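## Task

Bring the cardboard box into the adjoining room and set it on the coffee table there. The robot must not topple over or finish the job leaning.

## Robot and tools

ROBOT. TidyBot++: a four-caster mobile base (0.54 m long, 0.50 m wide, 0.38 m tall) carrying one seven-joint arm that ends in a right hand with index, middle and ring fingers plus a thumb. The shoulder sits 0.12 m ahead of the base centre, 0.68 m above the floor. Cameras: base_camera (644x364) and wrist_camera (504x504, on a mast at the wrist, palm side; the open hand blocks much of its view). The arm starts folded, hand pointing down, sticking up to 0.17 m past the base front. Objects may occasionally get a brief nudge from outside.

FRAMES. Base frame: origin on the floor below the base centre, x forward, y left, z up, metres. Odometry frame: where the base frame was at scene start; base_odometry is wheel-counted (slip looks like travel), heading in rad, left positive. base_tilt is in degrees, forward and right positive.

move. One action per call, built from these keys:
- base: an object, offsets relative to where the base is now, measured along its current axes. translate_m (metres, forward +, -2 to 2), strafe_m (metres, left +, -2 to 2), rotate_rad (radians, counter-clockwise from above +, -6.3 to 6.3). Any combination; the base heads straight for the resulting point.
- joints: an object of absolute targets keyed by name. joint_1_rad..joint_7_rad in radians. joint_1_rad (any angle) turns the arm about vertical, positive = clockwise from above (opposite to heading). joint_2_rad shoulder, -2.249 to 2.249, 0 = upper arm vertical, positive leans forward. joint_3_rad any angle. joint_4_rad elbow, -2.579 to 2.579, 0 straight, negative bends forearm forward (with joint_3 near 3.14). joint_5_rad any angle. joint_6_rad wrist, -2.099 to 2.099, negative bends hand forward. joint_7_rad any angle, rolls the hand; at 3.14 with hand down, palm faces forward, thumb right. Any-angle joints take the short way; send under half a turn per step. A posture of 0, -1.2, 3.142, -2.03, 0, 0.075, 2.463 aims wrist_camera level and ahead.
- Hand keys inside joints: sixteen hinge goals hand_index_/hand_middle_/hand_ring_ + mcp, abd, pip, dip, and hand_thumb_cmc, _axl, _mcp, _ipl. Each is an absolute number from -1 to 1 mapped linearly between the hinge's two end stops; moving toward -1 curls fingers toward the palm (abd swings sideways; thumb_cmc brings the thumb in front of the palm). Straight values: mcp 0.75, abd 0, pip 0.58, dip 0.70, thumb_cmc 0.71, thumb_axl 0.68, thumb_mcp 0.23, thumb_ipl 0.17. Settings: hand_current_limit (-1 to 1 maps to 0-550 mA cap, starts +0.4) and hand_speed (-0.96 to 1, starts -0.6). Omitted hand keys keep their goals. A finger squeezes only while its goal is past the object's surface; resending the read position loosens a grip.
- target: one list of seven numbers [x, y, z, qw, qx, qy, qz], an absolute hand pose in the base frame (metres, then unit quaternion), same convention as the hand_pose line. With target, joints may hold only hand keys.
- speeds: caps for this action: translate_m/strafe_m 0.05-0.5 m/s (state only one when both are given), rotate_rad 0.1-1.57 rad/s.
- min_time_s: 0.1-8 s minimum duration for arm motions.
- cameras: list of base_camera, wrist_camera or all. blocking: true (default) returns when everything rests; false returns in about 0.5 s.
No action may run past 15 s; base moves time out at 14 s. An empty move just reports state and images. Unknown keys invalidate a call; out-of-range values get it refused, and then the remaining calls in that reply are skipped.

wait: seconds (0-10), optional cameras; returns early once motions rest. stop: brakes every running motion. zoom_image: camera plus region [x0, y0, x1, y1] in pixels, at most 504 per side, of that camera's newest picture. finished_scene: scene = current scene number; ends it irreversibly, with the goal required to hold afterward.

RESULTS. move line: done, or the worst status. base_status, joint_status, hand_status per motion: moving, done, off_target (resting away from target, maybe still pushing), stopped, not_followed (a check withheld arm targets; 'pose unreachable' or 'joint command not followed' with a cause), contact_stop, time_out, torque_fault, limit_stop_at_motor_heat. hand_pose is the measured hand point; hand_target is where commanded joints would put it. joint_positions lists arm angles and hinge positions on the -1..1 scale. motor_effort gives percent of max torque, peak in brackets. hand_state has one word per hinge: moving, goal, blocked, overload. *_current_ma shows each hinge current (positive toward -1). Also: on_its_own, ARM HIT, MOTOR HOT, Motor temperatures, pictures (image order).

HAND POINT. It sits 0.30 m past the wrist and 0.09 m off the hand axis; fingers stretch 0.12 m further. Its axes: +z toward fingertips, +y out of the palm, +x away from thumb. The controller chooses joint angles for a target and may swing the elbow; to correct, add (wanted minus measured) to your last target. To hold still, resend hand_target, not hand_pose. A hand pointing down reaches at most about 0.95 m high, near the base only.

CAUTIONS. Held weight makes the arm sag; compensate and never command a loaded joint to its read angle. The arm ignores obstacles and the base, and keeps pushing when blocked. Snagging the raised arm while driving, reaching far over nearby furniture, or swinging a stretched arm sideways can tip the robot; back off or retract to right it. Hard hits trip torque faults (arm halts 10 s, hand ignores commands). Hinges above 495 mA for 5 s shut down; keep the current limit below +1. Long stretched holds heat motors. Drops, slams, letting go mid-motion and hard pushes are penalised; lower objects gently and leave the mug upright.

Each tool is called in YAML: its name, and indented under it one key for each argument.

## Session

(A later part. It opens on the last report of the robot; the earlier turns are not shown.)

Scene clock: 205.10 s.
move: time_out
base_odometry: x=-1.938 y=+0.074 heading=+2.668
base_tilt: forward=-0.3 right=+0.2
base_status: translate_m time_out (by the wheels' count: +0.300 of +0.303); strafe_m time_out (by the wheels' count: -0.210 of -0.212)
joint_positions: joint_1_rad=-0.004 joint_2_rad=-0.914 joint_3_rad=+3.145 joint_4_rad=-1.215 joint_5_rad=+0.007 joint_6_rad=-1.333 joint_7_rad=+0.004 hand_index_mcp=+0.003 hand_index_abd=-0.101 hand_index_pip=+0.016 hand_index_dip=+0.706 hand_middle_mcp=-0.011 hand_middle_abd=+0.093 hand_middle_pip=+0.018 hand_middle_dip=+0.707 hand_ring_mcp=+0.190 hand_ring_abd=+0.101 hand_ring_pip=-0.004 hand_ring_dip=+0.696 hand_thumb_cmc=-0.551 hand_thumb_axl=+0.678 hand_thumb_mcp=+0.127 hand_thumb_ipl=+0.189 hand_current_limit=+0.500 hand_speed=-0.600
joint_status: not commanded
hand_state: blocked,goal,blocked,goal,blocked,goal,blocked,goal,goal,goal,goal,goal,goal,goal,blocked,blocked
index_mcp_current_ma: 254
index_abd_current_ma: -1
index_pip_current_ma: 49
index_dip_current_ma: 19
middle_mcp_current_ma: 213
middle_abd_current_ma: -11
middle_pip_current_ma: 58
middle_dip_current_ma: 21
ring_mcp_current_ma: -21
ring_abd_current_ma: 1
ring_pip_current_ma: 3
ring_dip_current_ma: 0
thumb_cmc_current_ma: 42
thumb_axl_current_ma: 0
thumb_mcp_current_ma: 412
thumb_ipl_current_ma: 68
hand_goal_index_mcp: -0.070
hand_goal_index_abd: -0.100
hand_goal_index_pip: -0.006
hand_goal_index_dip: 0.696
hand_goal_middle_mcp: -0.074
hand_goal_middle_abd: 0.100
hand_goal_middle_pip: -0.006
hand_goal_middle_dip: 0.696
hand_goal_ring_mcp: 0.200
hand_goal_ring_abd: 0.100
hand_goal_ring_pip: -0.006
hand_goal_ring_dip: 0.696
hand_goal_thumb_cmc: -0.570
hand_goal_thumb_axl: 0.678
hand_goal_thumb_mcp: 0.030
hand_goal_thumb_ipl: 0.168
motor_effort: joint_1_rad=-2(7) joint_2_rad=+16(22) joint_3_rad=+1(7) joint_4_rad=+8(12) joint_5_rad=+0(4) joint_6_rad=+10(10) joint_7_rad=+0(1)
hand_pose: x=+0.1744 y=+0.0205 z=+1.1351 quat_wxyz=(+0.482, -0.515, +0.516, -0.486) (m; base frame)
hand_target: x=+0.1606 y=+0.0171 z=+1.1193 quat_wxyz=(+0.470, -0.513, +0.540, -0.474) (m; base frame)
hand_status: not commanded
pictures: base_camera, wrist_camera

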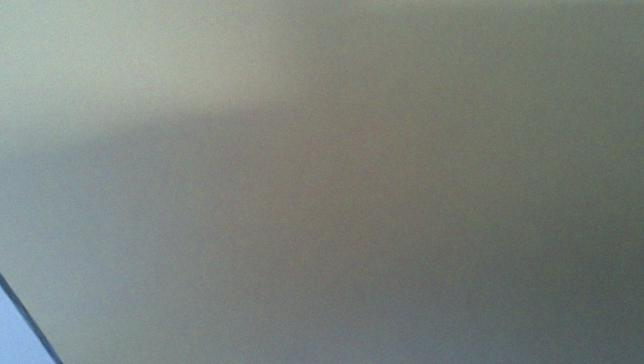

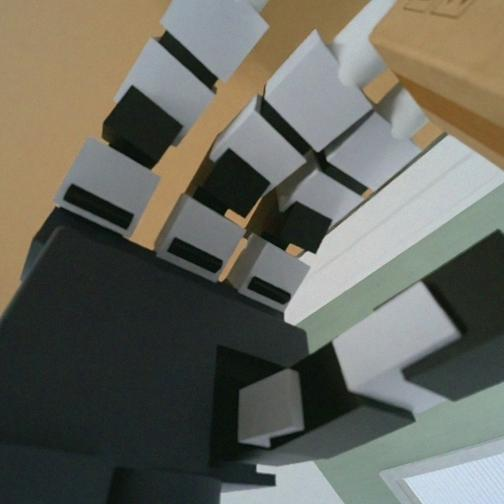

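move:
  base: {"translate_m": -0.311, "strafe_m": 0.218}
  speeds: {"translate_m": 0.3}

move:
  base: {"rotate_rad": -1.047}
  speeds: {"rotate_rad": 0.8}
  cameras: ["base_camera"]

Scene clock: 211.90 s.
move: done
base_odometry: x=-1.761 y=-0.262 heading=+2.669
base_tilt: forward=-0.3 right=+0.2
base_status: done
joint_positions: joint_1_rad=+0.000 joint_2_rad=-0.923 joint_3_rad=+3.142 joint_4_rad=-1.209 joint_5_rad=+0.013 joint_6_rad=-1.342 joint_7_rad=+0.004 hand_index_mcp=+0.000 hand_index_abd=-0.102 hand_index_pip=+0.017 hand_index_dip=+0.707 hand_middle_mcp=-0.014 hand_middle_abd=+0.092 hand_middle_pip=+0.020 hand_middle_dip=+0.708 hand_ring_mcp=+0.193 hand_ring_abd=+0.101 hand_ring_pip=-0.005 hand_ring_dip=+0.696 hand_thumb_cmc=-0.549 hand_thumb_axl=+0.679 hand_thumb_mcp=+0.127 hand_thumb_ipl=+0.190 hand_current_limit=+0.500 hand_speed=-0.600
joint_status: not commanded
hand_state: blocked,goal,blocked,goal,blocked,goal,blocked,goal,goal,goal,goal,goal,blocked,goal,blocked,blocked
index_mcp_current_ma: 243
index_abd_current_ma: -2
index_pip_current_ma: 54
index_dip_current_ma: 21
middle_mcp_current_ma: 199
middle_abd_current_ma: -12
middle_pip_current_ma: 63
middle_dip_current_ma: 23
ring_mcp_current_ma: -14
ring_abd_current_ma: 0
ring_pip_current_ma: 1
ring_dip_current_ma: 0
thumb_cmc_current_ma: 48
thumb_axl_current_ma: 1
thumb_mcp_current_ma: 412
thumb_ipl_current_ma: 76
hand_goal_index_mcp: -0.070
hand_goal_index_abd: -0.100
hand_goal_index_pip: -0.006
hand_goal_index_dip: 0.696
hand_goal_middle_mcp: -0.074
hand_goal_middle_abd: 0.100
hand_goal_middle_pip: -0.006
hand_goal_middle_dip: 0.696
hand_goal_ring_mcp: 0.200
hand_goal_ring_abd: 0.100
hand_goal_ring_pip: -0.006
hand_goal_ring_dip: 0.696
hand_goal_thumb_cmc: -0.570
hand_goal_thumb_axl: 0.678
hand_goal_thumb_mcp: 0.030
hand_goal_thumb_ipl: 0.168
motor_effort: joint_1_rad=-1(7) joint_2_rad=+16(29) joint_3_rad=+1(8) joint_4_rad=+9(17) joint_5_rad=+0(5) joint_6_rad=+9(12) joint_7_rad=+0(1)
hand_pose: x=+0.1685 y=+0.0195 z=+1.1352 quat_wxyz=(+0.481, -0.512, +0.516, -0.490) (m; base frame)
hand_target: x=+0.1606 y=+0.0171 z=+1.1193 quat_wxyz=(+0.470, -0.513, +0.540, -0.474) (m; base frame)
hand_status: not commanded
pictures: none

Scene clock: 214.03 s.
move: done
base_odometry: x=-1.761 y=-0.262 heading=+1.622
base_tilt: forward=-0.3 right=+0.2
base_status: done
joint_positions: joint_1_rad=+0.000 joint_2_rad=-0.923 joint_3_rad=+3.142 joint_4_rad=-1.209 joint_5_rad=+0.013 joint_6_rad=-1.342 joint_7_rad=+0.004 hand_index_mcp=+0.000 hand_index_abd=-0.102 hand_index_pip=+0.017 hand_index_dip=+0.707 hand_middle_mcp=-0.014 hand_middle_abd=+0.092 hand_middle_pip=+0.020 hand_middle_dip=+0.708 hand_ring_mcp=+0.193 hand_ring_abd=+0.101 hand_ring_pip=-0.005 hand_ring_dip=+0.696 hand_thumb_cmc=-0.549 hand_thumb_axl=+0.679 hand_thumb_mcp=+0.127 hand_thumb_ipl=+0.190 hand_current_limit=+0.500 hand_speed=-0.600
joint_status: not commanded
hand_state: blocked,goal,blocked,goal,blocked,goal,blocked,goal,goal,goal,goal,goal,blocked,goal,blocked,blocked
index_mcp_current_ma: 243
index_abd_current_ma: -2
index_pip_current_ma: 54
index_dip_current_ma: 21
middle_mcp_current_ma: 199
middle_abd_current_ma: -12
middle_pip_current_ma: 63
middle_dip_current_ma: 23
ring_mcp_current_ma: -14
ring_abd_current_ma: 0
ring_pip_current_ma: 1
ring_dip_current_ma: 0
thumb_cmc_current_ma: 48
thumb_axl_current_ma: 1
thumb_mcp_current_ma: 413
thumb_ipl_current_ma: 76
hand_goal_index_mcp: -0.070
hand_goal_index_abd: -0.100
hand_goal_index_pip: -0.006
hand_goal_index_dip: 0.696
hand_goal_middle_mcp: -0.074
hand_goal_middle_abd: 0.100
hand_goal_middle_pip: -0.006
hand_goal_middle_dip: 0.696
hand_goal_ring_mcp: 0.200
hand_goal_ring_abd: 0.100
hand_goal_ring_pip: -0.006
hand_goal_ring_dip: 0.696
hand_goal_thumb_cmc: -0.570
hand_goal_thumb_axl: 0.678
hand_goal_thumb_mcp: 0.030
hand_goal_thumb_ipl: 0.168
motor_effort: joint_1_rad=-2(2) joint_2_rad=+16(17) joint_3_rad=+0(1) joint_4_rad=+8(9) joint_5_rad=+0(1) joint_6_rad=+9(10) joint_7_rad=+0(1)
hand_pose: x=+0.1685 y=+0.0195 z=+1.1352 quat_wxyz=(+0.481, -0.512, +0.516, -0.490) (m; base frame)
hand_target: x=+0.1606 y=+0.0171 z=+1.1193 quat_wxyz=(+0.470, -0.513, +0.540, -0.474) (m; base frame)
hand_status: not commanded
pictures: base_camera

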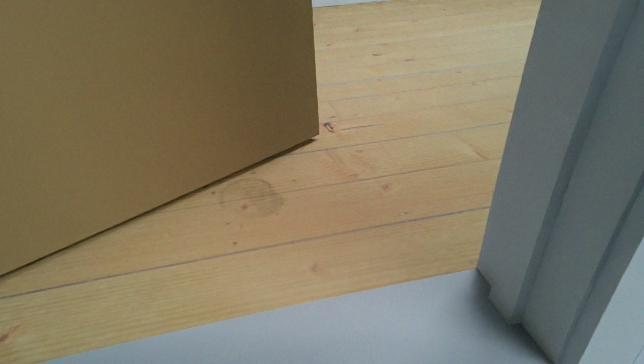

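move:
  base: {"translate_m": 1.142, "strafe_m": 0.509}
  speeds: {"translate_m": 0.18}

move:
  base: {"rotate_rad": -0.95}
  speeds: {"rotate_rad": 0.8}
  cameras: ["all"]

Scene clock: 228.47 s.
move: done
base_odometry: x=-2.327 y=+0.853 heading=+1.622
base_tilt: forward=-0.3 right=+0.2
base_status: done
joint_positions: joint_1_rad=+0.001 joint_2_rad=-0.922 joint_3_rad=+3.142 joint_4_rad=-1.204 joint_5_rad=+0.023 joint_6_rad=-1.348 joint_7_rad=+0.002 hand_index_mcp=+0.000 hand_index_abd=-0.103 hand_index_pip=+0.018 hand_index_dip=+0.707 hand_middle_mcp=-0.016 hand_middle_abd=+0.090 hand_middle_pip=+0.020 hand_middle_dip=+0.708 hand_ring_mcp=+0.193 hand_ring_abd=+0.100 hand_ring_pip=-0.005 hand_ring_dip=+0.696 hand_thumb_cmc=-0.546 hand_thumb_axl=+0.679 hand_thumb_mcp=+0.127 hand_thumb_ipl=+0.191 hand_current_limit=+0.500 hand_speed=-0.600
joint_status: not commanded
hand_state: blocked,goal,blocked,goal,blocked,goal,blocked,goal,goal,goal,goal,goal,blocked,goal,blocked,blocked
index_mcp_current_ma: 240
index_abd_current_ma: -3
index_pip_current_ma: 56
index_dip_current_ma: 21
middle_mcp_current_ma: 188
middle_abd_current_ma: -15
middle_pip_current_ma: 64
middle_dip_current_ma: 23
ring_mcp_current_ma: -12
ring_abd_current_ma: 0
ring_pip_current_ma: 1
ring_dip_current_ma: 0
thumb_cmc_current_ma: 58
thumb_axl_current_ma: 1
thumb_mcp_current_ma: 412
thumb_ipl_current_ma: 77
hand_goal_index_mcp: -0.070
hand_goal_index_abd: -0.100
hand_goal_index_pip: -0.006
hand_goal_index_dip: 0.696
hand_goal_middle_mcp: -0.074
hand_goal_middle_abd: 0.100
hand_goal_middle_pip: -0.006
hand_goal_middle_dip: 0.696
hand_goal_ring_mcp: 0.200
hand_goal_ring_abd: 0.100
hand_goal_ring_pip: -0.006
hand_goal_ring_dip: 0.696
hand_goal_thumb_cmc: -0.570
hand_goal_thumb_axl: 0.678
hand_goal_thumb_mcp: 0.030
hand_goal_thumb_ipl: 0.168
motor_effort: joint_1_rad=-1(13) joint_2_rad=+16(30) joint_3_rad=+1(12) joint_4_rad=+8(15) joint_5_rad=+0(7) joint_6_rad=+10(11) joint_7_rad=+0(1)
hand_pose: x=+0.1678 y=+0.0163 z=+1.1351 quat_wxyz=(+0.477, -0.511, +0.519, -0.493) (m; base frame)
hand_target: x=+0.1606 y=+0.0171 z=+1.1193 quat_wxyz=(+0.470, -0.513, +0.540, -0.474) (m; base frame)
hand_status: not commanded
pictures: none

Scene clock: 230.47 s.
move: done
base_odometry: x=-2.327 y=+0.853 heading=+0.672
base_tilt: forward=-0.3 right=+0.2
base_status: done
joint_positions: joint_1_rad=+0.001 joint_2_rad=-0.922 joint_3_rad=+3.142 joint_4_rad=-1.204 joint_5_rad=+0.024 joint_6_rad=-1.348 joint_7_rad=+0.002 hand_index_mcp=+0.000 hand_index_abd=-0.103 hand_index_pip=+0.018 hand_index_dip=+0.707 hand_middle_mcp=-0.016 hand_middle_abd=+0.090 hand_middle_pip=+0.020 hand_middle_dip=+0.708 hand_ring_mcp=+0.193 hand_ring_abd=+0.100 hand_ring_pip=-0.005 hand_ring_dip=+0.696 hand_thumb_cmc=-0.546 hand_thumb_axl=+0.679 hand_thumb_mcp=+0.127 hand_thumb_ipl=+0.191 hand_current_limit=+0.500 hand_speed=-0.600
joint_status: not commanded
hand_state: blocked,goal,blocked,goal,blocked,goal,blocked,goal,goal,goal,goal,goal,blocked,goal,blocked,blocked
index_mcp_current_ma: 240
index_abd_current_ma: -3
index_pip_current_ma: 56
index_dip_current_ma: 21
middle_mcp_current_ma: 188
middle_abd_current_ma: -15
middle_pip_current_ma: 64
middle_dip_current_ma: 23
ring_mcp_current_ma: -12
ring_abd_current_ma: 0
ring_pip_current_ma: 1
ring_dip_current_ma: 0
thumb_cmc_current_ma: 58
thumb_axl_current_ma: 1
thumb_mcp_current_ma: 412
thumb_ipl_current_ma: 77
hand_goal_index_mcp: -0.070
hand_goal_index_abd: -0.100
hand_goal_index_pip: -0.006
hand_goal_index_dip: 0.696
hand_goal_middle_mcp: -0.074
hand_goal_middle_abd: 0.100
hand_goal_middle_pip: -0.006
hand_goal_middle_dip: 0.696
hand_goal_ring_mcp: 0.200
hand_goal_ring_abd: 0.100
hand_goal_ring_pip: -0.006
hand_goal_ring_dip: 0.696
hand_goal_thumb_cmc: -0.570
hand_goal_thumb_axl: 0.678
hand_goal_thumb_mcp: 0.030
hand_goal_thumb_ipl: 0.168
motor_effort: joint_1_rad=-1(3) joint_2_rad=+17(18) joint_3_rad=+0(3) joint_4_rad=+8(9) joint_5_rad=+0(2) joint_6_rad=+10(10) joint_7_rad=+0(1)
hand_pose: x=+0.1678 y=+0.0163 z=+1.1351 quat_wxyz=(+0.477, -0.510, +0.519, -0.493) (m; base frame)
hand_target: x=+0.1606 y=+0.0171 z=+1.1193 quat_wxyz=(+0.470, -0.513, +0.540, -0.474) (m; base frame)
hand_status: not commanded
pictures: base_camera, wrist_camera

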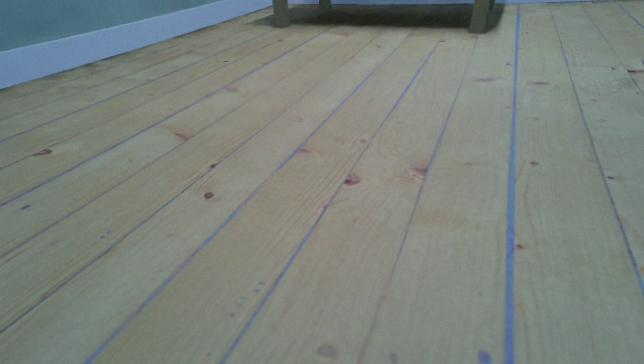

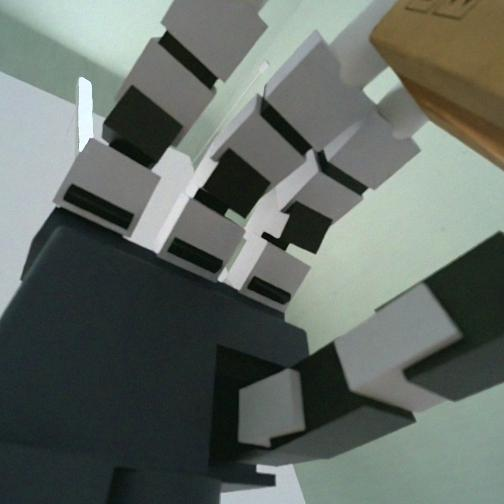

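move:
  base: {"translate_m": 1.22, "strafe_m": 0.015, "rotate_rad": -0.309}
  speeds: {"translate_m": 0.35, "rotate_rad": 0.4}
  cameras: ["base_camera"]

move:
  joints: {"joint_1_rad": 0, "joint_2_rad": 0.11, "joint_4_rad": -1.37, "joint_6_rad": -0.16}
  min_time_s: 3

Scene clock: 244.27 s.
move: done
base_odometry: x=-1.382 y=+1.624 heading=+0.363
base_tilt: forward=-0.3 right=+0.2
base_status: done
joint_positions: joint_1_rad=+0.001 joint_2_rad=-0.921 joint_3_rad=+3.142 joint_4_rad=-1.204 joint_5_rad=+0.024 joint_6_rad=-1.348 joint_7_rad=+0.002 hand_index_mcp=+0.000 hand_index_abd=-0.103 hand_index_pip=+0.018 hand_index_dip=+0.707 hand_middle_mcp=-0.016 hand_middle_abd=+0.090 hand_middle_pip=+0.020 hand_middle_dip=+0.708 hand_ring_mcp=+0.193 hand_ring_abd=+0.100 hand_ring_pip=-0.005 hand_ring_dip=+0.696 hand_thumb_cmc=-0.546 hand_thumb_axl=+0.679 hand_thumb_mcp=+0.127 hand_thumb_ipl=+0.191 hand_current_limit=+0.500 hand_speed=-0.600
joint_status: not commanded
hand_state: blocked,goal,blocked,goal,blocked,goal,blocked,goal,goal,goal,goal,goal,blocked,goal,blocked,blocked
index_mcp_current_ma: 240
index_abd_current_ma: -3
index_pip_current_ma: 56
index_dip_current_ma: 21
middle_mcp_current_ma: 188
middle_abd_current_ma: -15
middle_pip_current_ma: 64
middle_dip_current_ma: 23
ring_mcp_current_ma: -12
ring_abd_current_ma: 0
ring_pip_current_ma: 1
ring_dip_current_ma: 0
thumb_cmc_current_ma: 58
thumb_axl_current_ma: 1
thumb_mcp_current_ma: 412
thumb_ipl_current_ma: 77
hand_goal_index_mcp: -0.070
hand_goal_index_abd: -0.100
hand_goal_index_pip: -0.006
hand_goal_index_dip: 0.696
hand_goal_middle_mcp: -0.074
hand_goal_middle_abd: 0.100
hand_goal_middle_pip: -0.006
hand_goal_middle_dip: 0.696
hand_goal_ring_mcp: 0.200
hand_goal_ring_abd: 0.100
hand_goal_ring_pip: -0.006
hand_goal_ring_dip: 0.696
hand_goal_thumb_cmc: -0.570
hand_goal_thumb_axl: 0.678
hand_goal_thumb_mcp: 0.030
hand_goal_thumb_ipl: 0.168
motor_effort: joint_1_rad=-1(2) joint_2_rad=+16(21) joint_3_rad=+1(1) joint_4_rad=+8(10) joint_5_rad=+0(1) joint_6_rad=+10(10) joint_7_rad=+1(1)
hand_pose: x=+0.1681 y=+0.0163 z=+1.1351 quat_wxyz=(+0.477, -0.511, +0.519, -0.492) (m; base frame)
hand_target: x=+0.1606 y=+0.0171 z=+1.1193 quat_wxyz=(+0.470, -0.513, +0.540, -0.474) (m; base frame)
hand_status: not commanded
pictures: base_camera

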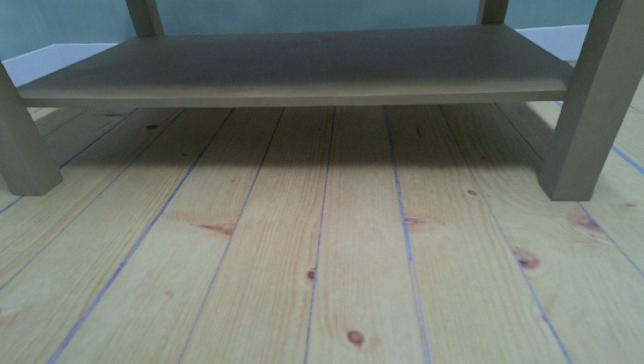

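Scene clock: 247.93 s.
move: done
base_odometry: x=-1.382 y=+1.624 heading=+0.363
base_tilt: forward=-0.3 right=+0.2
base_status: not commanded
joint_positions: joint_1_rad=+0.001 joint_2_rad=+0.101 joint_3_rad=+3.142 joint_4_rad=-1.338 joint_5_rad=+0.024 joint_6_rad=-0.249 joint_7_rad=+0.002 hand_index_mcp=+0.000 hand_index_abd=-0.103 hand_index_pip=+0.018 hand_index_dip=+0.707 hand_middle_mcp=-0.016 hand_middle_abd=+0.090 hand_middle_pip=+0.020 hand_middle_dip=+0.708 hand_ring_mcp=+0.193 hand_ring_abd=+0.100 hand_ring_pip=-0.005 hand_ring_dip=+0.696 hand_thumb_cmc=-0.546 hand_thumb_axl=+0.679 hand_thumb_mcp=+0.127 hand_thumb_ipl=+0.191 hand_current_limit=+0.500 hand_speed=-0.600
joint_status: all done
hand_state: blocked,goal,blocked,goal,blocked,goal,blocked,goal,goal,goal,goal,goal,blocked,goal,blocked,blocked
index_mcp_current_ma: 240
index_abd_current_ma: -3
index_pip_current_ma: 56
index_dip_current_ma: 21
middle_mcp_current_ma: 188
middle_abd_current_ma: -15
middle_pip_current_ma: 64
middle_dip_current_ma: 23
ring_mcp_current_ma: -12
ring_abd_current_ma: 0
ring_pip_current_ma: 1
ring_dip_current_ma: 0
thumb_cmc_current_ma: 58
thumb_axl_current_ma: 1
thumb_mcp_current_ma: 412
thumb_ipl_current_ma: 77
hand_goal_index_mcp: -0.070
hand_goal_index_abd: -0.100
hand_goal_index_pip: -0.006
hand_goal_index_dip: 0.696
hand_goal_middle_mcp: -0.074
hand_goal_middle_abd: 0.100
hand_goal_middle_pip: -0.006
hand_goal_middle_dip: 0.696
hand_goal_ring_mcp: 0.200
hand_goal_ring_abd: 0.100
hand_goal_ring_pip: -0.006
hand_goal_ring_dip: 0.696
hand_goal_thumb_cmc: -0.570
hand_goal_thumb_axl: 0.678
hand_goal_thumb_mcp: 0.030
hand_goal_thumb_ipl: 0.168
motor_effort: joint_1_rad=-1(3) joint_2_rad=-21(24) joint_3_rad=+0(1) joint_4_rad=+18(19) joint_5_rad=+0(1) joint_6_rad=+9(10) joint_7_rad=+1(1)
hand_pose: x=+0.7626 y=+0.0193 z=+1.0214 quat_wxyz=(+0.462, -0.533, +0.524, -0.477) (m; base frame)
hand_target: x=+0.7732 y=+0.0224 z=+1.0229 quat_wxyz=(+0.481, -0.516, +0.518, -0.484) (m; base frame)
hand_status: not commanded
pictures: none

move:
  joints: {"joint_2_rad": 0.562, "joint_4_rad": -1.446, "joint_6_rad": 0.343}
  min_time_s: 2

move:
  joints: {"joint_2_rad": 0.885, "joint_4_rad": -1.68, "joint_6_rad": 0.90}
  min_time_s: 2.5

move:
  joints: {"joint_2_rad": 0.945, "joint_4_rad": -1.682, "joint_6_rad": 0.955}
  min_time_s: 1.5
  cameras: ["wrist_camera"]

Scene clock: 262.77 s.
move: done
base_odometry: x=-1.382 y=+1.624 heading=+0.363
base_tilt: forward=-0.3 right=+0.2
base_status: not commanded
joint_positions: joint_1_rad=+0.001 joint_2_rad=+0.540 joint_3_rad=+3.142 joint_4_rad=-1.414 joint_5_rad=+0.024 joint_6_rad=+0.256 joint_7_rad=+0.002 hand_index_mcp=+0.000 hand_index_abd=-0.103 hand_index_pip=+0.018 hand_index_dip=+0.707 hand_middle_mcp=-0.016 hand_middle_abd=+0.090 hand_middle_pip=+0.020 hand_middle_dip=+0.708 hand_ring_mcp=+0.193 hand_ring_abd=+0.100 hand_ring_pip=-0.005 hand_ring_dip=+0.696 hand_thumb_cmc=-0.546 hand_thumb_axl=+0.679 hand_thumb_mcp=+0.127 hand_thumb_ipl=+0.191 hand_current_limit=+0.500 hand_speed=-0.600
joint_status: all done
hand_state: blocked,goal,blocked,goal,blocked,goal,blocked,goal,goal,goal,goal,goal,blocked,goal,blocked,blocked
index_mcp_current_ma: 240
index_abd_current_ma: -3
index_pip_current_ma: 56
index_dip_current_ma: 21
middle_mcp_current_ma: 188
middle_abd_current_ma: -15
middle_pip_current_ma: 64
middle_dip_current_ma: 23
ring_mcp_current_ma: -12
ring_abd_current_ma: 0
ring_pip_current_ma: 1
ring_dip_current_ma: 0
thumb_cmc_current_ma: 58
thumb_axl_current_ma: 1
thumb_mcp_current_ma: 412
thumb_ipl_current_ma: 77
hand_goal_index_mcp: -0.070
hand_goal_index_abd: -0.100
hand_goal_index_pip: -0.006
hand_goal_index_dip: 0.696
hand_goal_middle_mcp: -0.074
hand_goal_middle_abd: 0.100
hand_goal_middle_pip: -0.006
hand_goal_middle_dip: 0.696
hand_goal_ring_mcp: 0.200
hand_goal_ring_abd: 0.100
hand_goal_ring_pip: -0.006
hand_goal_ring_dip: 0.696
hand_goal_thumb_cmc: -0.570
hand_goal_thumb_axl: 0.678
hand_goal_thumb_mcp: 0.030
hand_goal_thumb_ipl: 0.168
motor_effort: joint_1_rad=-1(2) joint_2_rad=-33(36) joint_3_rad=+0(1) joint_4_rad=+17(19) joint_5_rad=+0(1) joint_6_rad=+9(10) joint_7_rad=+0(1)
hand_pose: x=+0.9149 y=+0.0227 z=+0.8018 quat_wxyz=(+0.462, -0.538, +0.523, -0.472) (m; base frame)
hand_target: x=+0.9199 y=+0.0270 z=+0.7918 quat_wxyz=(+0.479, -0.525, +0.521, -0.473) (m; base frame)
hand_status: not commanded
pictures: none

Scene clock: 265.90 s.
move: done
base_odometry: x=-1.382 y=+1.624 heading=+0.363
base_tilt: forward=-0.3 right=+0.2
base_status: not commanded
joint_positions: joint_1_rad=+0.001 joint_2_rad=+0.854 joint_3_rad=+3.142 joint_4_rad=-1.651 joint_5_rad=+0.024 joint_6_rad=+0.813 joint_7_rad=+0.002 hand_index_mcp=+0.000 hand_index_abd=-0.103 hand_index_pip=+0.018 hand_index_dip=+0.707 hand_middle_mcp=-0.016 hand_middle_abd=+0.090 hand_middle_pip=+0.020 hand_middle_dip=+0.708 hand_ring_mcp=+0.193 hand_ring_abd=+0.100 hand_ring_pip=-0.005 hand_ring_dip=+0.696 hand_thumb_cmc=-0.546 hand_thumb_axl=+0.679 hand_thumb_mcp=+0.127 hand_thumb_ipl=+0.191 hand_current_limit=+0.500 hand_speed=-0.600
joint_status: all done
hand_state: blocked,goal,blocked,goal,blocked,goal,blocked,goal,goal,goal,goal,goal,blocked,goal,blocked,blocked
index_mcp_current_ma: 240
index_abd_current_ma: -3
index_pip_current_ma: 56
index_dip_current_ma: 21
middle_mcp_current_ma: 188
middle_abd_current_ma: -15
middle_pip_current_ma: 64
middle_dip_current_ma: 23
ring_mcp_current_ma: -12
ring_abd_current_ma: 0
ring_pip_current_ma: 1
ring_dip_current_ma: 0
thumb_cmc_current_ma: 58
thumb_axl_current_ma: 1
thumb_mcp_current_ma: 412
thumb_ipl_current_ma: 77
hand_goal_index_mcp: -0.070
hand_goal_index_abd: -0.100
hand_goal_index_pip: -0.006
hand_goal_index_dip: 0.696
hand_goal_middle_mcp: -0.074
hand_goal_middle_abd: 0.100
hand_goal_middle_pip: -0.006
hand_goal_middle_dip: 0.696
hand_goal_ring_mcp: 0.200
hand_goal_ring_abd: 0.100
hand_goal_ring_pip: -0.006
hand_goal_ring_dip: 0.696
hand_goal_thumb_cmc: -0.570
hand_goal_thumb_axl: 0.678
hand_goal_thumb_mcp: 0.030
hand_goal_thumb_ipl: 0.168
motor_effort: joint_1_rad=-1(2) joint_2_rad=-36(38) joint_3_rad=-1(1) joint_4_rad=+12(18) joint_5_rad=+0(1) joint_6_rad=+9(10) joint_7_rad=+0(1)
hand_pose: x=+0.9116 y=+0.0267 z=+0.5844 quat_wxyz=(+0.469, -0.538, +0.521, -0.469) (m; base frame)
hand_target: x=+0.9075 y=+0.0318 z=+0.5720 quat_wxyz=(+0.484, -0.526, +0.520, -0.467) (m; base frame)
hand_status: not commanded
pictures: none

Scene clock: 267.70 s.
move: done
base_odometry: x=-1.382 y=+1.624 heading=+0.363
base_tilt: forward=-0.3 right=+0.2
base_status: not commanded
joint_positions: joint_1_rad=+0.001 joint_2_rad=+0.907 joint_3_rad=+3.142 joint_4_rad=-1.652 joint_5_rad=+0.024 joint_6_rad=+0.867 joint_7_rad=+0.002 hand_index_mcp=+0.000 hand_index_abd=-0.103 hand_index_pip=+0.018 hand_index_dip=+0.707 hand_middle_mcp=-0.016 hand_middle_abd=+0.090 hand_middle_pip=+0.020 hand_middle_dip=+0.708 hand_ring_mcp=+0.193 hand_ring_abd=+0.100 hand_ring_pip=-0.005 hand_ring_dip=+0.696 hand_thumb_cmc=-0.546 hand_thumb_axl=+0.679 hand_thumb_mcp=+0.127 hand_thumb_ipl=+0.191 hand_current_limit=+0.500 hand_speed=-0.600
joint_status: all done
hand_state: blocked,goal,blocked,goal,blocked,goal,blocked,goal,goal,goal,goal,goal,blocked,goal,blocked,blocked
index_mcp_current_ma: 240
index_abd_current_ma: -3
index_pip_current_ma: 56
index_dip_current_ma: 21
middle_mcp_current_ma: 188
middle_abd_current_ma: -15
middle_pip_current_ma: 64
middle_dip_current_ma: 23
ring_mcp_current_ma: -12
ring_abd_current_ma: 0
ring_pip_current_ma: 1
ring_dip_current_ma: 0
thumb_cmc_current_ma: 58
thumb_axl_current_ma: 1
thumb_mcp_current_ma: 412
thumb_ipl_current_ma: 77
hand_goal_index_mcp: -0.070
hand_goal_index_abd: -0.100
hand_goal_index_pip: -0.006
hand_goal_index_dip: 0.696
hand_goal_middle_mcp: -0.074
hand_goal_middle_abd: 0.100
hand_goal_middle_pip: -0.006
hand_goal_middle_dip: 0.696
hand_goal_ring_mcp: 0.200
hand_goal_ring_abd: 0.100
hand_goal_ring_pip: -0.006
hand_goal_ring_dip: 0.696
hand_goal_thumb_cmc: -0.570
hand_goal_thumb_axl: 0.678
hand_goal_thumb_mcp: 0.030
hand_goal_thumb_ipl: 0.168
motor_effort: joint_1_rad=-1(2) joint_2_rad=-37(37) joint_3_rad=-1(1) joint_4_rad=+12(13) joint_5_rad=+0(1) joint_6_rad=+9(11) joint_7_rad=+0(1)
hand_pose: x=+0.9120 y=+0.0270 z=+0.5574 quat_wxyz=(+0.469, -0.538, +0.521, -0.468) (m; base frame)
hand_target: x=+0.9054 y=+0.0323 z=+0.5399 quat_wxyz=(+0.483, -0.527, +0.522, -0.465) (m; base frame)
hand_status: not commanded
pictures: wrist_camera

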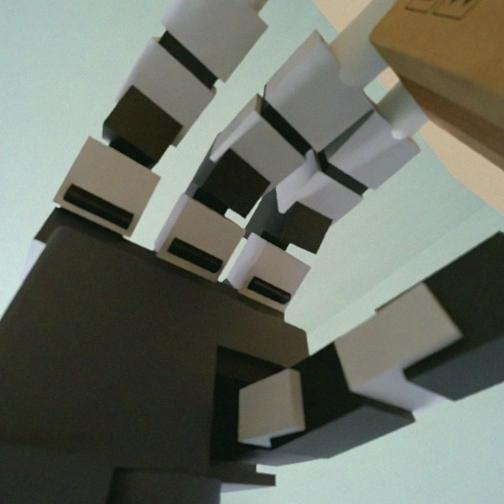

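move:
  joints: {"joint_2_rad": 0.966, "joint_4_rad": -1.679, "joint_6_rad": 0.992}
  min_time_s: 1

move:
  joints: {"joint_2_rad": 0.983, "joint_4_rad": -1.677, "joint_6_rad": 1.006}
  min_time_s: 1

move:
  joints: {"joint_2_rad": 0.998, "joint_4_rad": -1.675, "joint_6_rad": 1.018}
  min_time_s: 1

Scene clock: 274.03 s.
move: done
base_odometry: x=-1.382 y=+1.624 heading=+0.363
base_tilt: forward=-0.2 right=+0.2
base_status: not commanded
joint_positions: joint_1_rad=+0.001 joint_2_rad=+0.927 joint_3_rad=+3.142 joint_4_rad=-1.652 joint_5_rad=+0.024 joint_6_rad=+0.904 joint_7_rad=+0.002 hand_index_mcp=+0.000 hand_index_abd=-0.103 hand_index_pip=+0.018 hand_index_dip=+0.707 hand_middle_mcp=-0.016 hand_middle_abd=+0.090 hand_middle_pip=+0.020 hand_middle_dip=+0.708 hand_ring_mcp=+0.193 hand_ring_abd=+0.100 hand_ring_pip=-0.005 hand_ring_dip=+0.696 hand_thumb_cmc=-0.546 hand_thumb_axl=+0.679 hand_thumb_mcp=+0.127 hand_thumb_ipl=+0.191 hand_current_limit=+0.500 hand_speed=-0.600
joint_status: all done
hand_state: blocked,goal,blocked,goal,blocked,goal,blocked,goal,goal,goal,goal,goal,blocked,goal,blocked,blocked
index_mcp_current_ma: 240
index_abd_current_ma: -3
index_pip_current_ma: 56
index_dip_current_ma: 21
middle_mcp_current_ma: 188
middle_abd_current_ma: -15
middle_pip_current_ma: 64
middle_dip_current_ma: 23
ring_mcp_current_ma: -12
ring_abd_current_ma: 0
ring_pip_current_ma: 1
ring_dip_current_ma: 0
thumb_cmc_current_ma: 58
thumb_axl_current_ma: 1
thumb_mcp_current_ma: 412
thumb_ipl_current_ma: 77
hand_goal_index_mcp: -0.070
hand_goal_index_abd: -0.100
hand_goal_index_pip: -0.006
hand_goal_index_dip: 0.696
hand_goal_middle_mcp: -0.074
hand_goal_middle_abd: 0.100
hand_goal_middle_pip: -0.006
hand_goal_middle_dip: 0.696
hand_goal_ring_mcp: 0.200
hand_goal_ring_abd: 0.100
hand_goal_ring_pip: -0.006
hand_goal_ring_dip: 0.696
hand_goal_thumb_cmc: -0.570
hand_goal_thumb_axl: 0.678
hand_goal_thumb_mcp: 0.030
hand_goal_thumb_ipl: 0.168
motor_effort: joint_1_rad=-1(2) joint_2_rad=-36(38) joint_3_rad=-1(1) joint_4_rad=+11(13) joint_5_rad=+0(1) joint_6_rad=+9(10) joint_7_rad=+1(1)
hand_pose: x=+0.9139 y=+0.0272 z=+0.5523 quat_wxyz=(+0.474, -0.534, +0.517, -0.473) (m; base frame)
hand_target: x=+0.9077 y=+0.0325 z=+0.5355 quat_wxyz=(+0.489, -0.523, +0.518, -0.469) (m; base frame)
hand_status: not commanded
pictures: none

Scene clock: 275.33 s.
move: done
base_odometry: x=-1.382 y=+1.624 heading=+0.363
base_tilt: forward=-0.3 right=+0.2
base_status: not commanded
joint_positions: joint_1_rad=+0.001 joint_2_rad=+0.944 joint_3_rad=+3.142 joint_4_rad=-1.652 joint_5_rad=+0.024 joint_6_rad=+0.918 joint_7_rad=+0.002 hand_index_mcp=+0.000 hand_index_abd=-0.103 hand_index_pip=+0.018 hand_index_dip=+0.707 hand_middle_mcp=-0.016 hand_middle_abd=+0.090 hand_middle_pip=+0.020 hand_middle_dip=+0.708 hand_ring_mcp=+0.193 hand_ring_abd=+0.100 hand_ring_pip=-0.005 hand_ring_dip=+0.696 hand_thumb_cmc=-0.546 hand_thumb_axl=+0.679 hand_thumb_mcp=+0.127 hand_thumb_ipl=+0.191 hand_current_limit=+0.500 hand_speed=-0.600
joint_status: all done
hand_state: blocked,goal,blocked,goal,blocked,goal,blocked,goal,goal,goal,goal,goal,blocked,goal,blocked,blocked
index_mcp_current_ma: 240
index_abd_current_ma: -3
index_pip_current_ma: 56
index_dip_current_ma: 21
middle_mcp_current_ma: 188
middle_abd_current_ma: -15
middle_pip_current_ma: 64
middle_dip_current_ma: 23
ring_mcp_current_ma: -12
ring_abd_current_ma: 0
ring_pip_current_ma: 1
ring_dip_current_ma: 0
thumb_cmc_current_ma: 58
thumb_axl_current_ma: 1
thumb_mcp_current_ma: 413
thumb_ipl_current_ma: 77
hand_goal_index_mcp: -0.070
hand_goal_index_abd: -0.100
hand_goal_index_pip: -0.006
hand_goal_index_dip: 0.696
hand_goal_middle_mcp: -0.074
hand_goal_middle_abd: 0.100
hand_goal_middle_pip: -0.006
hand_goal_middle_dip: 0.696
hand_goal_ring_mcp: 0.200
hand_goal_ring_abd: 0.100
hand_goal_ring_pip: -0.006
hand_goal_ring_dip: 0.696
hand_goal_thumb_cmc: -0.570
hand_goal_thumb_axl: 0.678
hand_goal_thumb_mcp: 0.030
hand_goal_thumb_ipl: 0.168
motor_effort: joint_1_rad=-1(2) joint_2_rad=-37(38) joint_3_rad=-1(1) joint_4_rad=+11(12) joint_5_rad=+0(1) joint_6_rad=+9(11) joint_7_rad=+0(1)
hand_pose: x=+0.9133 y=+0.0273 z=+0.5431 quat_wxyz=(+0.473, -0.534, +0.517, -0.472) (m; base frame)
hand_target: x=+0.9074 y=+0.0326 z=+0.5271 quat_wxyz=(+0.488, -0.523, +0.518, -0.469) (m; base frame)
hand_status: not commanded
pictures: none

Scene clock: 276.63 s.
move: done
base_odometry: x=-1.382 y=+1.624 heading=+0.363
base_tilt: forward=-0.2 right=+0.2
base_status: not commanded
joint_positions: joint_1_rad=+0.001 joint_2_rad=+0.958 joint_3_rad=+3.142 joint_4_rad=-1.652 joint_5_rad=+0.024 joint_6_rad=+0.930 joint_7_rad=+0.002 hand_index_mcp=+0.000 hand_index_abd=-0.103 hand_index_pip=+0.018 hand_index_dip=+0.707 hand_middle_mcp=-0.016 hand_middle_abd=+0.090 hand_middle_pip=+0.020 hand_middle_dip=+0.708 hand_ring_mcp=+0.193 hand_ring_abd=+0.100 hand_ring_pip=-0.005 hand_ring_dip=+0.696 hand_thumb_cmc=-0.546 hand_thumb_axl=+0.679 hand_thumb_mcp=+0.127 hand_thumb_ipl=+0.191 hand_current_limit=+0.500 hand_speed=-0.600
joint_status: all done
hand_state: blocked,goal,blocked,goal,blocked,goal,blocked,goal,goal,goal,goal,goal,blocked,goal,blocked,blocked
index_mcp_current_ma: 240
index_abd_current_ma: -3
index_pip_current_ma: 56
index_dip_current_ma: 21
middle_mcp_current_ma: 188
middle_abd_current_ma: -15
middle_pip_current_ma: 64
middle_dip_current_ma: 23
ring_mcp_current_ma: -12
ring_abd_current_ma: 0
ring_pip_current_ma: 1
ring_dip_current_ma: 0
thumb_cmc_current_ma: 58
thumb_axl_current_ma: 1
thumb_mcp_current_ma: 412
thumb_ipl_current_ma: 77
hand_goal_index_mcp: -0.070
hand_goal_index_abd: -0.100
hand_goal_index_pip: -0.006
hand_goal_index_dip: 0.696
hand_goal_middle_mcp: -0.074
hand_goal_middle_abd: 0.100
hand_goal_middle_pip: -0.006
hand_goal_middle_dip: 0.696
hand_goal_ring_mcp: 0.200
hand_goal_ring_abd: 0.100
hand_goal_ring_pip: -0.006
hand_goal_ring_dip: 0.696
hand_goal_thumb_cmc: -0.570
hand_goal_thumb_axl: 0.678
hand_goal_thumb_mcp: 0.030
hand_goal_thumb_ipl: 0.168
motor_effort: joint_1_rad=-1(2) joint_2_rad=-36(38) joint_3_rad=-1(1) joint_4_rad=+11(12) joint_5_rad=-1(1) joint_6_rad=+9(10) joint_7_rad=+1(1)
hand_pose: x=+0.9126 y=+0.0274 z=+0.5350 quat_wxyz=(+0.473, -0.535, +0.518, -0.471) (m; base frame)
hand_target: x=+0.9071 y=+0.0327 z=+0.5196 quat_wxyz=(+0.488, -0.523, +0.518, -0.468) (m; base frame)
hand_status: not commanded
pictures: none

move:
  joints: {"joint_2_rad": 1.013, "joint_4_rad": -1.673, "joint_6_rad": 1.030}
  min_time_s: 1

move:
  joints: {"joint_2_rad": 1.028, "joint_4_rad": -1.671, "joint_6_rad": 1.042}
  min_time_s: 1
  cameras: ["wrist_camera"]

Scene clock: 281.03 s.
move: done
base_odometry: x=-1.382 y=+1.624 heading=+0.363
base_tilt: forward=-0.4 right=+0.2
base_status: not commanded
joint_positions: joint_1_rad=+0.001 joint_2_rad=+0.965 joint_3_rad=+3.142 joint_4_rad=-1.652 joint_5_rad=+0.024 joint_6_rad=+0.949 joint_7_rad=+0.002 hand_index_mcp=+0.000 hand_index_abd=-0.103 hand_index_pip=+0.018 hand_index_dip=+0.707 hand_middle_mcp=-0.016 hand_middle_abd=+0.090 hand_middle_pip=+0.020 hand_middle_dip=+0.708 hand_ring_mcp=+0.193 hand_ring_abd=+0.100 hand_ring_pip=-0.005 hand_ring_dip=+0.696 hand_thumb_cmc=-0.546 hand_thumb_axl=+0.679 hand_thumb_mcp=+0.127 hand_thumb_ipl=+0.191 hand_current_limit=+0.500 hand_speed=-0.600
joint_status: all done
hand_state: blocked,goal,blocked,goal,blocked,goal,blocked,goal,goal,goal,goal,goal,blocked,goal,blocked,blocked
index_mcp_current_ma: 240
index_abd_current_ma: -3
index_pip_current_ma: 56
index_dip_current_ma: 21
middle_mcp_current_ma: 188
middle_abd_current_ma: -15
middle_pip_current_ma: 64
middle_dip_current_ma: 23
ring_mcp_current_ma: -12
ring_abd_current_ma: 0
ring_pip_current_ma: 1
ring_dip_current_ma: 0
thumb_cmc_current_ma: 58
thumb_axl_current_ma: 1
thumb_mcp_current_ma: 412
thumb_ipl_current_ma: 77
hand_goal_index_mcp: -0.070
hand_goal_index_abd: -0.100
hand_goal_index_pip: -0.006
hand_goal_index_dip: 0.696
hand_goal_middle_mcp: -0.074
hand_goal_middle_abd: 0.100
hand_goal_middle_pip: -0.006
hand_goal_middle_dip: 0.696
hand_goal_ring_mcp: 0.200
hand_goal_ring_abd: 0.100
hand_goal_ring_pip: -0.006
hand_goal_ring_dip: 0.696
hand_goal_thumb_cmc: -0.570
hand_goal_thumb_axl: 0.678
hand_goal_thumb_mcp: 0.030
hand_goal_thumb_ipl: 0.168
motor_effort: joint_1_rad=-1(2) joint_2_rad=-35(37) joint_3_rad=-1(1) joint_4_rad=+10(11) joint_5_rad=+0(1) joint_6_rad=+9(10) joint_7_rad=+0(1)
hand_pose: x=+0.9137 y=+0.0275 z=+0.5349 quat_wxyz=(+0.476, -0.532, +0.515, -0.474) (m; base frame)
hand_target: x=+0.9067 y=+0.0328 z=+0.5122 quat_wxyz=(+0.488, -0.523, +0.519, -0.468) (m; base frame)
hand_status: not commanded
pictures: none

Scene clock: 282.33 s.
move: done
base_odometry: x=-1.382 y=+1.624 heading=+0.363
base_tilt: forward=-0.3 right=+0.2
base_status: not commanded
joint_positions: joint_1_rad=+0.001 joint_2_rad=+0.972 joint_3_rad=+3.142 joint_4_rad=-1.652 joint_5_rad=+0.024 joint_6_rad=+0.966 joint_7_rad=+0.002 hand_index_mcp=+0.000 hand_index_abd=-0.103 hand_index_pip=+0.018 hand_index_dip=+0.707 hand_middle_mcp=-0.016 hand_middle_abd=+0.090 hand_middle_pip=+0.020 hand_middle_dip=+0.708 hand_ring_mcp=+0.193 hand_ring_abd=+0.100 hand_ring_pip=-0.005 hand_ring_dip=+0.696 hand_thumb_cmc=-0.546 hand_thumb_axl=+0.679 hand_thumb_mcp=+0.127 hand_thumb_ipl=+0.191 hand_current_limit=+0.500 hand_speed=-0.600
joint_status: all done
hand_state: blocked,goal,blocked,goal,blocked,goal,blocked,goal,goal,goal,goal,goal,blocked,goal,blocked,blocked
index_mcp_current_ma: 240
index_abd_current_ma: -3
index_pip_current_ma: 56
index_dip_current_ma: 21
middle_mcp_current_ma: 188
middle_abd_current_ma: -15
middle_pip_current_ma: 64
middle_dip_current_ma: 23
ring_mcp_current_ma: -12
ring_abd_current_ma: 0
ring_pip_current_ma: 1
ring_dip_current_ma: 0
thumb_cmc_current_ma: 58
thumb_axl_current_ma: 1
thumb_mcp_current_ma: 412
thumb_ipl_current_ma: 77
hand_goal_index_mcp: -0.070
hand_goal_index_abd: -0.100
hand_goal_index_pip: -0.006
hand_goal_index_dip: 0.696
hand_goal_middle_mcp: -0.074
hand_goal_middle_abd: 0.100
hand_goal_middle_pip: -0.006
hand_goal_middle_dip: 0.696
hand_goal_ring_mcp: 0.200
hand_goal_ring_abd: 0.100
hand_goal_ring_pip: -0.006
hand_goal_ring_dip: 0.696
hand_goal_thumb_cmc: -0.570
hand_goal_thumb_axl: 0.678
hand_goal_thumb_mcp: 0.030
hand_goal_thumb_ipl: 0.168
motor_effort: joint_1_rad=-1(2) joint_2_rad=-34(36) joint_3_rad=-1(1) joint_4_rad=+10(11) joint_5_rad=+0(0) joint_6_rad=+8(9) joint_7_rad=+0(1)
hand_pose: x=+0.9148 y=+0.0276 z=+0.5350 quat_wxyz=(+0.479, -0.529, +0.513, -0.477) (m; base frame)
hand_target: x=+0.9062 y=+0.0329 z=+0.5048 quat_wxyz=(+0.488, -0.523, +0.519, -0.468) (m; base frame)
hand_status: not commanded
pictures: wrist_camera

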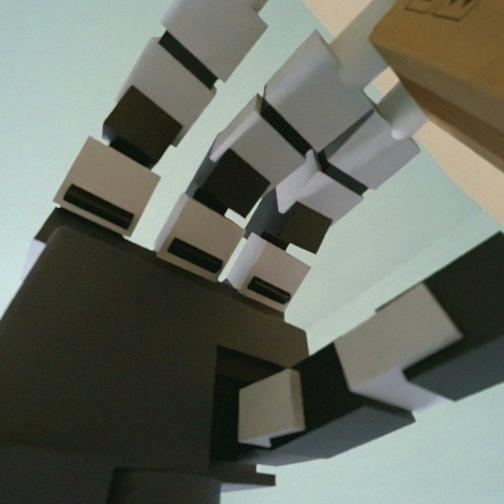

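move:
  joints: {"hand_thumb_mcp": 0.12, "hand_index_mcp": -0.01, "hand_middle_mcp": -0.025}

move:
  joints: {"hand_thumb_mcp": 0.24, "hand_index_mcp": 0.16, "hand_middle_mcp": 0.16}
  cameras: ["wrist_camera"]

move:
  joints: {"joint_2_rad": 0.833, "joint_4_rad": -1.634, "joint_6_rad": 0.77}
  min_time_s: 1.5
  cameras: ["wrist_camera"]

Scene clock: 287.37 s.
move: done
base_odometry: x=-1.382 y=+1.624 heading=+0.363
base_tilt: forward=-0.3 right=+0.2
base_status: not commanded
joint_positions: joint_1_rad=+0.001 joint_2_rad=+0.976 joint_3_rad=+3.142 joint_4_rad=-1.652 joint_5_rad=+0.024 joint_6_rad=+0.968 joint_7_rad=+0.002 hand_index_mcp=+0.007 hand_index_abd=-0.103 hand_index_pip=+0.013 hand_index_dip=+0.706 hand_middle_mcp=-0.009 hand_middle_abd=+0.093 hand_middle_pip=+0.017 hand_middle_dip=+0.708 hand_ring_mcp=+0.193 hand_ring_abd=+0.100 hand_ring_pip=-0.005 hand_ring_dip=+0.696 hand_thumb_cmc=-0.554 hand_thumb_axl=+0.679 hand_thumb_mcp=+0.135 hand_thumb_ipl=+0.183 hand_current_limit=+0.500 hand_speed=-0.600
joint_status: all done
hand_state: goal,goal,goal,goal,goal,goal,blocked,goal,goal,goal,goal,goal,goal,goal,goal,goal
index_mcp_current_ma: 40
index_abd_current_ma: -3
index_pip_current_ma: 43
index_dip_current_ma: 20
middle_mcp_current_ma: 34
middle_abd_current_ma: -10
middle_pip_current_ma: 54
middle_dip_current_ma: 22
ring_mcp_current_ma: -12
ring_abd_current_ma: 0
ring_pip_current_ma: 1
ring_dip_current_ma: 0
thumb_cmc_current_ma: 34
thumb_axl_current_ma: 1
thumb_mcp_current_ma: 41
thumb_ipl_current_ma: 46
hand_goal_index_mcp: -0.010
hand_goal_index_abd: -0.100
hand_goal_index_pip: -0.006
hand_goal_index_dip: 0.696
hand_goal_middle_mcp: -0.024
hand_goal_middle_abd: 0.100
hand_goal_middle_pip: -0.006
hand_goal_middle_dip: 0.696
hand_goal_ring_mcp: 0.200
hand_goal_ring_abd: 0.100
hand_goal_ring_pip: -0.006
hand_goal_ring_dip: 0.696
hand_goal_thumb_cmc: -0.570
hand_goal_thumb_axl: 0.678
hand_goal_thumb_mcp: 0.120
hand_goal_thumb_ipl: 0.168
motor_effort: joint_1_rad=-1(1) joint_2_rad=-35(35) joint_3_rad=+0(1) joint_4_rad=+10(10) joint_5_rad=+0(0) joint_6_rad=+8(8) joint_7_rad=+0(1)
hand_pose: x=+0.9144 y=+0.0276 z=+0.5325 quat_wxyz=(+0.479, -0.530, +0.513, -0.476) (m; base frame)
hand_target: x=+0.9062 y=+0.0329 z=+0.5048 quat_wxyz=(+0.488, -0.523, +0.519, -0.468) (m; base frame)
hand_status: not commanded
pictures: none

Scene clock: 288.03 s.
move: done
base_odometry: x=-1.382 y=+1.624 heading=+0.363
base_tilt: forward=-0.3 right=+0.2
base_status: not commanded
joint_positions: joint_1_rad=+0.001 joint_2_rad=+0.989 joint_3_rad=+3.142 joint_4_rad=-1.652 joint_5_rad=+0.024 joint_6_rad=+0.968 joint_7_rad=+0.002 hand_index_mcp=+0.145 hand_index_abd=-0.103 hand_index_pip=-0.004 hand_index_dip=+0.699 hand_middle_mcp=+0.146 hand_middle_abd=+0.096 hand_middle_pip=-0.003 hand_middle_dip=+0.699 hand_ring_mcp=+0.193 hand_ring_abd=+0.100 hand_ring_pip=-0.005 hand_ring_dip=+0.696 hand_thumb_cmc=-0.567 hand_thumb_axl=+0.679 hand_thumb_mcp=+0.237 hand_thumb_ipl=+0.170 hand_current_limit=+0.500 hand_speed=-0.600
joint_status: all done
hand_state: goal,goal,goal,goal,goal,goal,goal,goal,goal,goal,goal,goal,goal,goal,goal,goal
index_mcp_current_ma: -34
index_abd_current_ma: -3
index_pip_current_ma: 3
index_dip_current_ma: 4
middle_mcp_current_ma: -31
middle_abd_current_ma: -4
middle_pip_current_ma: 4
middle_dip_current_ma: 4
ring_mcp_current_ma: -12
ring_abd_current_ma: 0
ring_pip_current_ma: 1
ring_dip_current_ma: 0
thumb_cmc_current_ma: 4
thumb_axl_current_ma: 1
thumb_mcp_current_ma: -6
thumb_ipl_current_ma: 4
hand_goal_index_mcp: 0.160
hand_goal_index_abd: -0.100
hand_goal_index_pip: -0.006
hand_goal_index_dip: 0.696
hand_goal_middle_mcp: 0.160
hand_goal_middle_abd: 0.100
hand_goal_middle_pip: -0.006
hand_goal_middle_dip: 0.696
hand_goal_ring_mcp: 0.200
hand_goal_ring_abd: 0.100
hand_goal_ring_pip: -0.006
hand_goal_ring_dip: 0.696
hand_goal_thumb_cmc: -0.570
hand_goal_thumb_axl: 0.678
hand_goal_thumb_mcp: 0.240
hand_goal_thumb_ipl: 0.168
motor_effort: joint_1_rad=-1(2) joint_2_rad=-37(37) joint_3_rad=-1(1) joint_4_rad=+11(11) joint_5_rad=+0(1) joint_6_rad=+9(9) joint_7_rad=+0(1)
hand_pose: x=+0.9123 y=+0.0276 z=+0.5216 quat_wxyz=(+0.475, -0.533, +0.516, -0.473) (m; base frame)
hand_target: x=+0.9062 y=+0.0329 z=+0.5048 quat_wxyz=(+0.488, -0.523, +0.519, -0.468) (m; base frame)
hand_status: not commanded
pictures: wrist_camera

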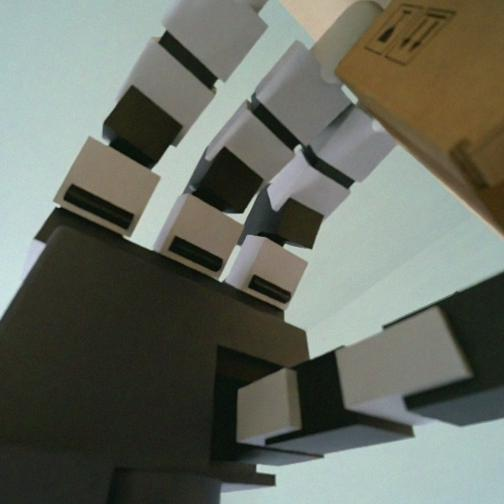

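Scene clock: 290.13 s.
move: done
base_odometry: x=-1.382 y=+1.624 heading=+0.363
base_tilt: forward=-0.3 right=+0.2
base_status: not commanded
joint_positions: joint_1_rad=+0.001 joint_2_rad=+0.848 joint_3_rad=+3.142 joint_4_rad=-1.651 joint_5_rad=+0.024 joint_6_rad=+0.843 joint_7_rad=+0.002 hand_index_mcp=+0.145 hand_index_abd=-0.103 hand_index_pip=-0.004 hand_index_dip=+0.699 hand_middle_mcp=+0.146 hand_middle_abd=+0.096 hand_middle_pip=-0.003 hand_middle_dip=+0.699 hand_ring_mcp=+0.193 hand_ring_abd=+0.100 hand_ring_pip=-0.005 hand_ring_dip=+0.696 hand_thumb_cmc=-0.567 hand_thumb_axl=+0.679 hand_thumb_mcp=+0.237 hand_thumb_ipl=+0.170 hand_current_limit=+0.500 hand_speed=-0.600
joint_status: all done
hand_state: goal,goal,goal,goal,goal,goal,goal,goal,goal,goal,goal,goal,goal,goal,goal,goal
index_mcp_current_ma: -34
index_abd_current_ma: -3
index_pip_current_ma: 3
index_dip_current_ma: 4
middle_mcp_current_ma: -31
middle_abd_current_ma: -4
middle_pip_current_ma: 4
middle_dip_current_ma: 4
ring_mcp_current_ma: -12
ring_abd_current_ma: 0
ring_pip_current_ma: 1
ring_dip_current_ma: 0
thumb_cmc_current_ma: 4
thumb_axl_current_ma: 1
thumb_mcp_current_ma: -6
thumb_ipl_current_ma: 4
hand_goal_index_mcp: 0.160
hand_goal_index_abd: -0.100
hand_goal_index_pip: -0.006
hand_goal_index_dip: 0.696
hand_goal_middle_mcp: 0.160
hand_goal_middle_abd: 0.100
hand_goal_middle_pip: -0.006
hand_goal_middle_dip: 0.696
hand_goal_ring_mcp: 0.200
hand_goal_ring_abd: 0.100
hand_goal_ring_pip: -0.006
hand_goal_ring_dip: 0.696
hand_goal_thumb_cmc: -0.570
hand_goal_thumb_axl: 0.678
hand_goal_thumb_mcp: 0.240
hand_goal_thumb_ipl: 0.168
motor_effort: joint_1_rad=-1(2) joint_2_rad=-36(38) joint_3_rad=-1(1) joint_4_rad=+12(13) joint_5_rad=+0(1) joint_6_rad=+9(10) joint_7_rad=+0(1)
hand_pose: x=+0.9155 y=+0.0268 z=+0.5974 quat_wxyz=(+0.478, -0.529, +0.512, -0.478) (m; base frame)
hand_target: x=+0.9145 y=+0.0308 z=+0.5973 quat_wxyz=(+0.475, -0.533, +0.528, -0.460) (m; base frame)
hand_status: not commanded
pictures: wrist_camera

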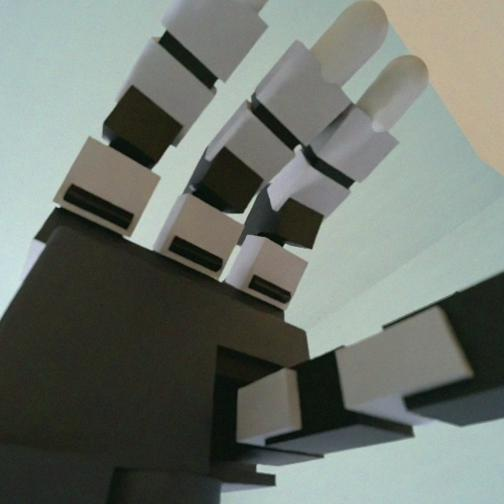

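move:
  joints: {"joint_1_rad": -0.6, "joint_2_rad": -0.3, "joint_4_rad": -1.75, "joint_6_rad": -0.35, "joint_7_rad": 2.463, "hand_thumb_cmc": 0.714, "hand_index_mcp": 0.754, "hand_index_pip": 0.576, "hand_middle_mcp": 0.754, "hand_middle_pip": 0.576}
  cameras: ["wrist_camera"]

Scene clock: 298.27 s.
move: done
base_odometry: x=-1.382 y=+1.624 heading=+0.363
base_tilt: forward=-0.3 right=+0.2
base_status: not commanded
joint_positions: joint_1_rad=-0.586 joint_2_rad=-0.297 joint_3_rad=+3.142 joint_4_rad=-1.711 joint_5_rad=+0.024 joint_6_rad=-0.275 joint_7_rad=+2.426 hand_index_mcp=+0.759 hand_index_abd=-0.093 hand_index_pip=+0.575 hand_index_dip=+0.698 hand_middle_mcp=+0.760 hand_middle_abd=+0.093 hand_middle_pip=+0.576 hand_middle_dip=+0.699 hand_ring_mcp=+0.203 hand_ring_abd=+0.101 hand_ring_pip=-0.005 hand_ring_dip=+0.696 hand_thumb_cmc=+0.719 hand_thumb_axl=+0.679 hand_thumb_mcp=+0.237 hand_thumb_ipl=+0.170 hand_current_limit=+0.500 hand_speed=-0.600
joint_status: all done
hand_state: goal,goal,goal,goal,goal,goal,goal,goal,goal,goal,goal,goal,goal,goal,goal,goal
index_mcp_current_ma: 7
index_abd_current_ma: 9
index_pip_current_ma: -1
index_dip_current_ma: 3
middle_mcp_current_ma: 11
middle_abd_current_ma: -11
middle_pip_current_ma: 0
middle_dip_current_ma: 3
ring_mcp_current_ma: 5
ring_abd_current_ma: 1
ring_pip_current_ma: 1
ring_dip_current_ma: 0
thumb_cmc_current_ma: 7
thumb_axl_current_ma: 1
thumb_mcp_current_ma: -6
thumb_ipl_current_ma: 3
hand_goal_index_mcp: 0.754
hand_goal_index_abd: -0.100
hand_goal_index_pip: 0.576
hand_goal_index_dip: 0.696
hand_goal_middle_mcp: 0.754
hand_goal_middle_abd: 0.100
hand_goal_middle_pip: 0.576
hand_goal_middle_dip: 0.696
hand_goal_ring_mcp: 0.200
hand_goal_ring_abd: 0.100
hand_goal_ring_pip: -0.006
hand_goal_ring_dip: 0.696
hand_goal_thumb_cmc: 0.714
hand_goal_thumb_axl: 0.678
hand_goal_thumb_mcp: 0.240
hand_goal_thumb_ipl: 0.168
motor_effort: joint_1_rad=-1(4) joint_2_rad=-9(38) joint_3_rad=+0(2) joint_4_rad=+18(18) joint_5_rad=+0(1) joint_6_rad=+9(10) joint_7_rad=+0(2)
hand_pose: x=+0.5691 y=+0.2118 z=+1.1486 quat_wxyz=(-0.099, -0.558, -0.498, -0.657) (m; base frame)
hand_target: x=+0.5661 y=+0.2192 z=+1.1059 quat_wxyz=(-0.103, -0.570, -0.537, -0.613) (m; base frame)
hand_status: not commanded
pictures: wrist_camera

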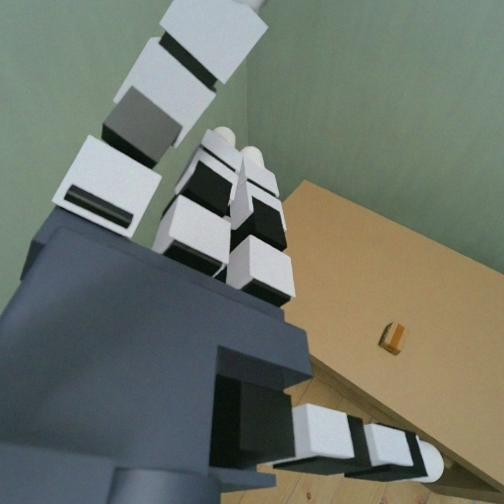

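finished_scene:
  scene: 3

The scene is finished: the task was done.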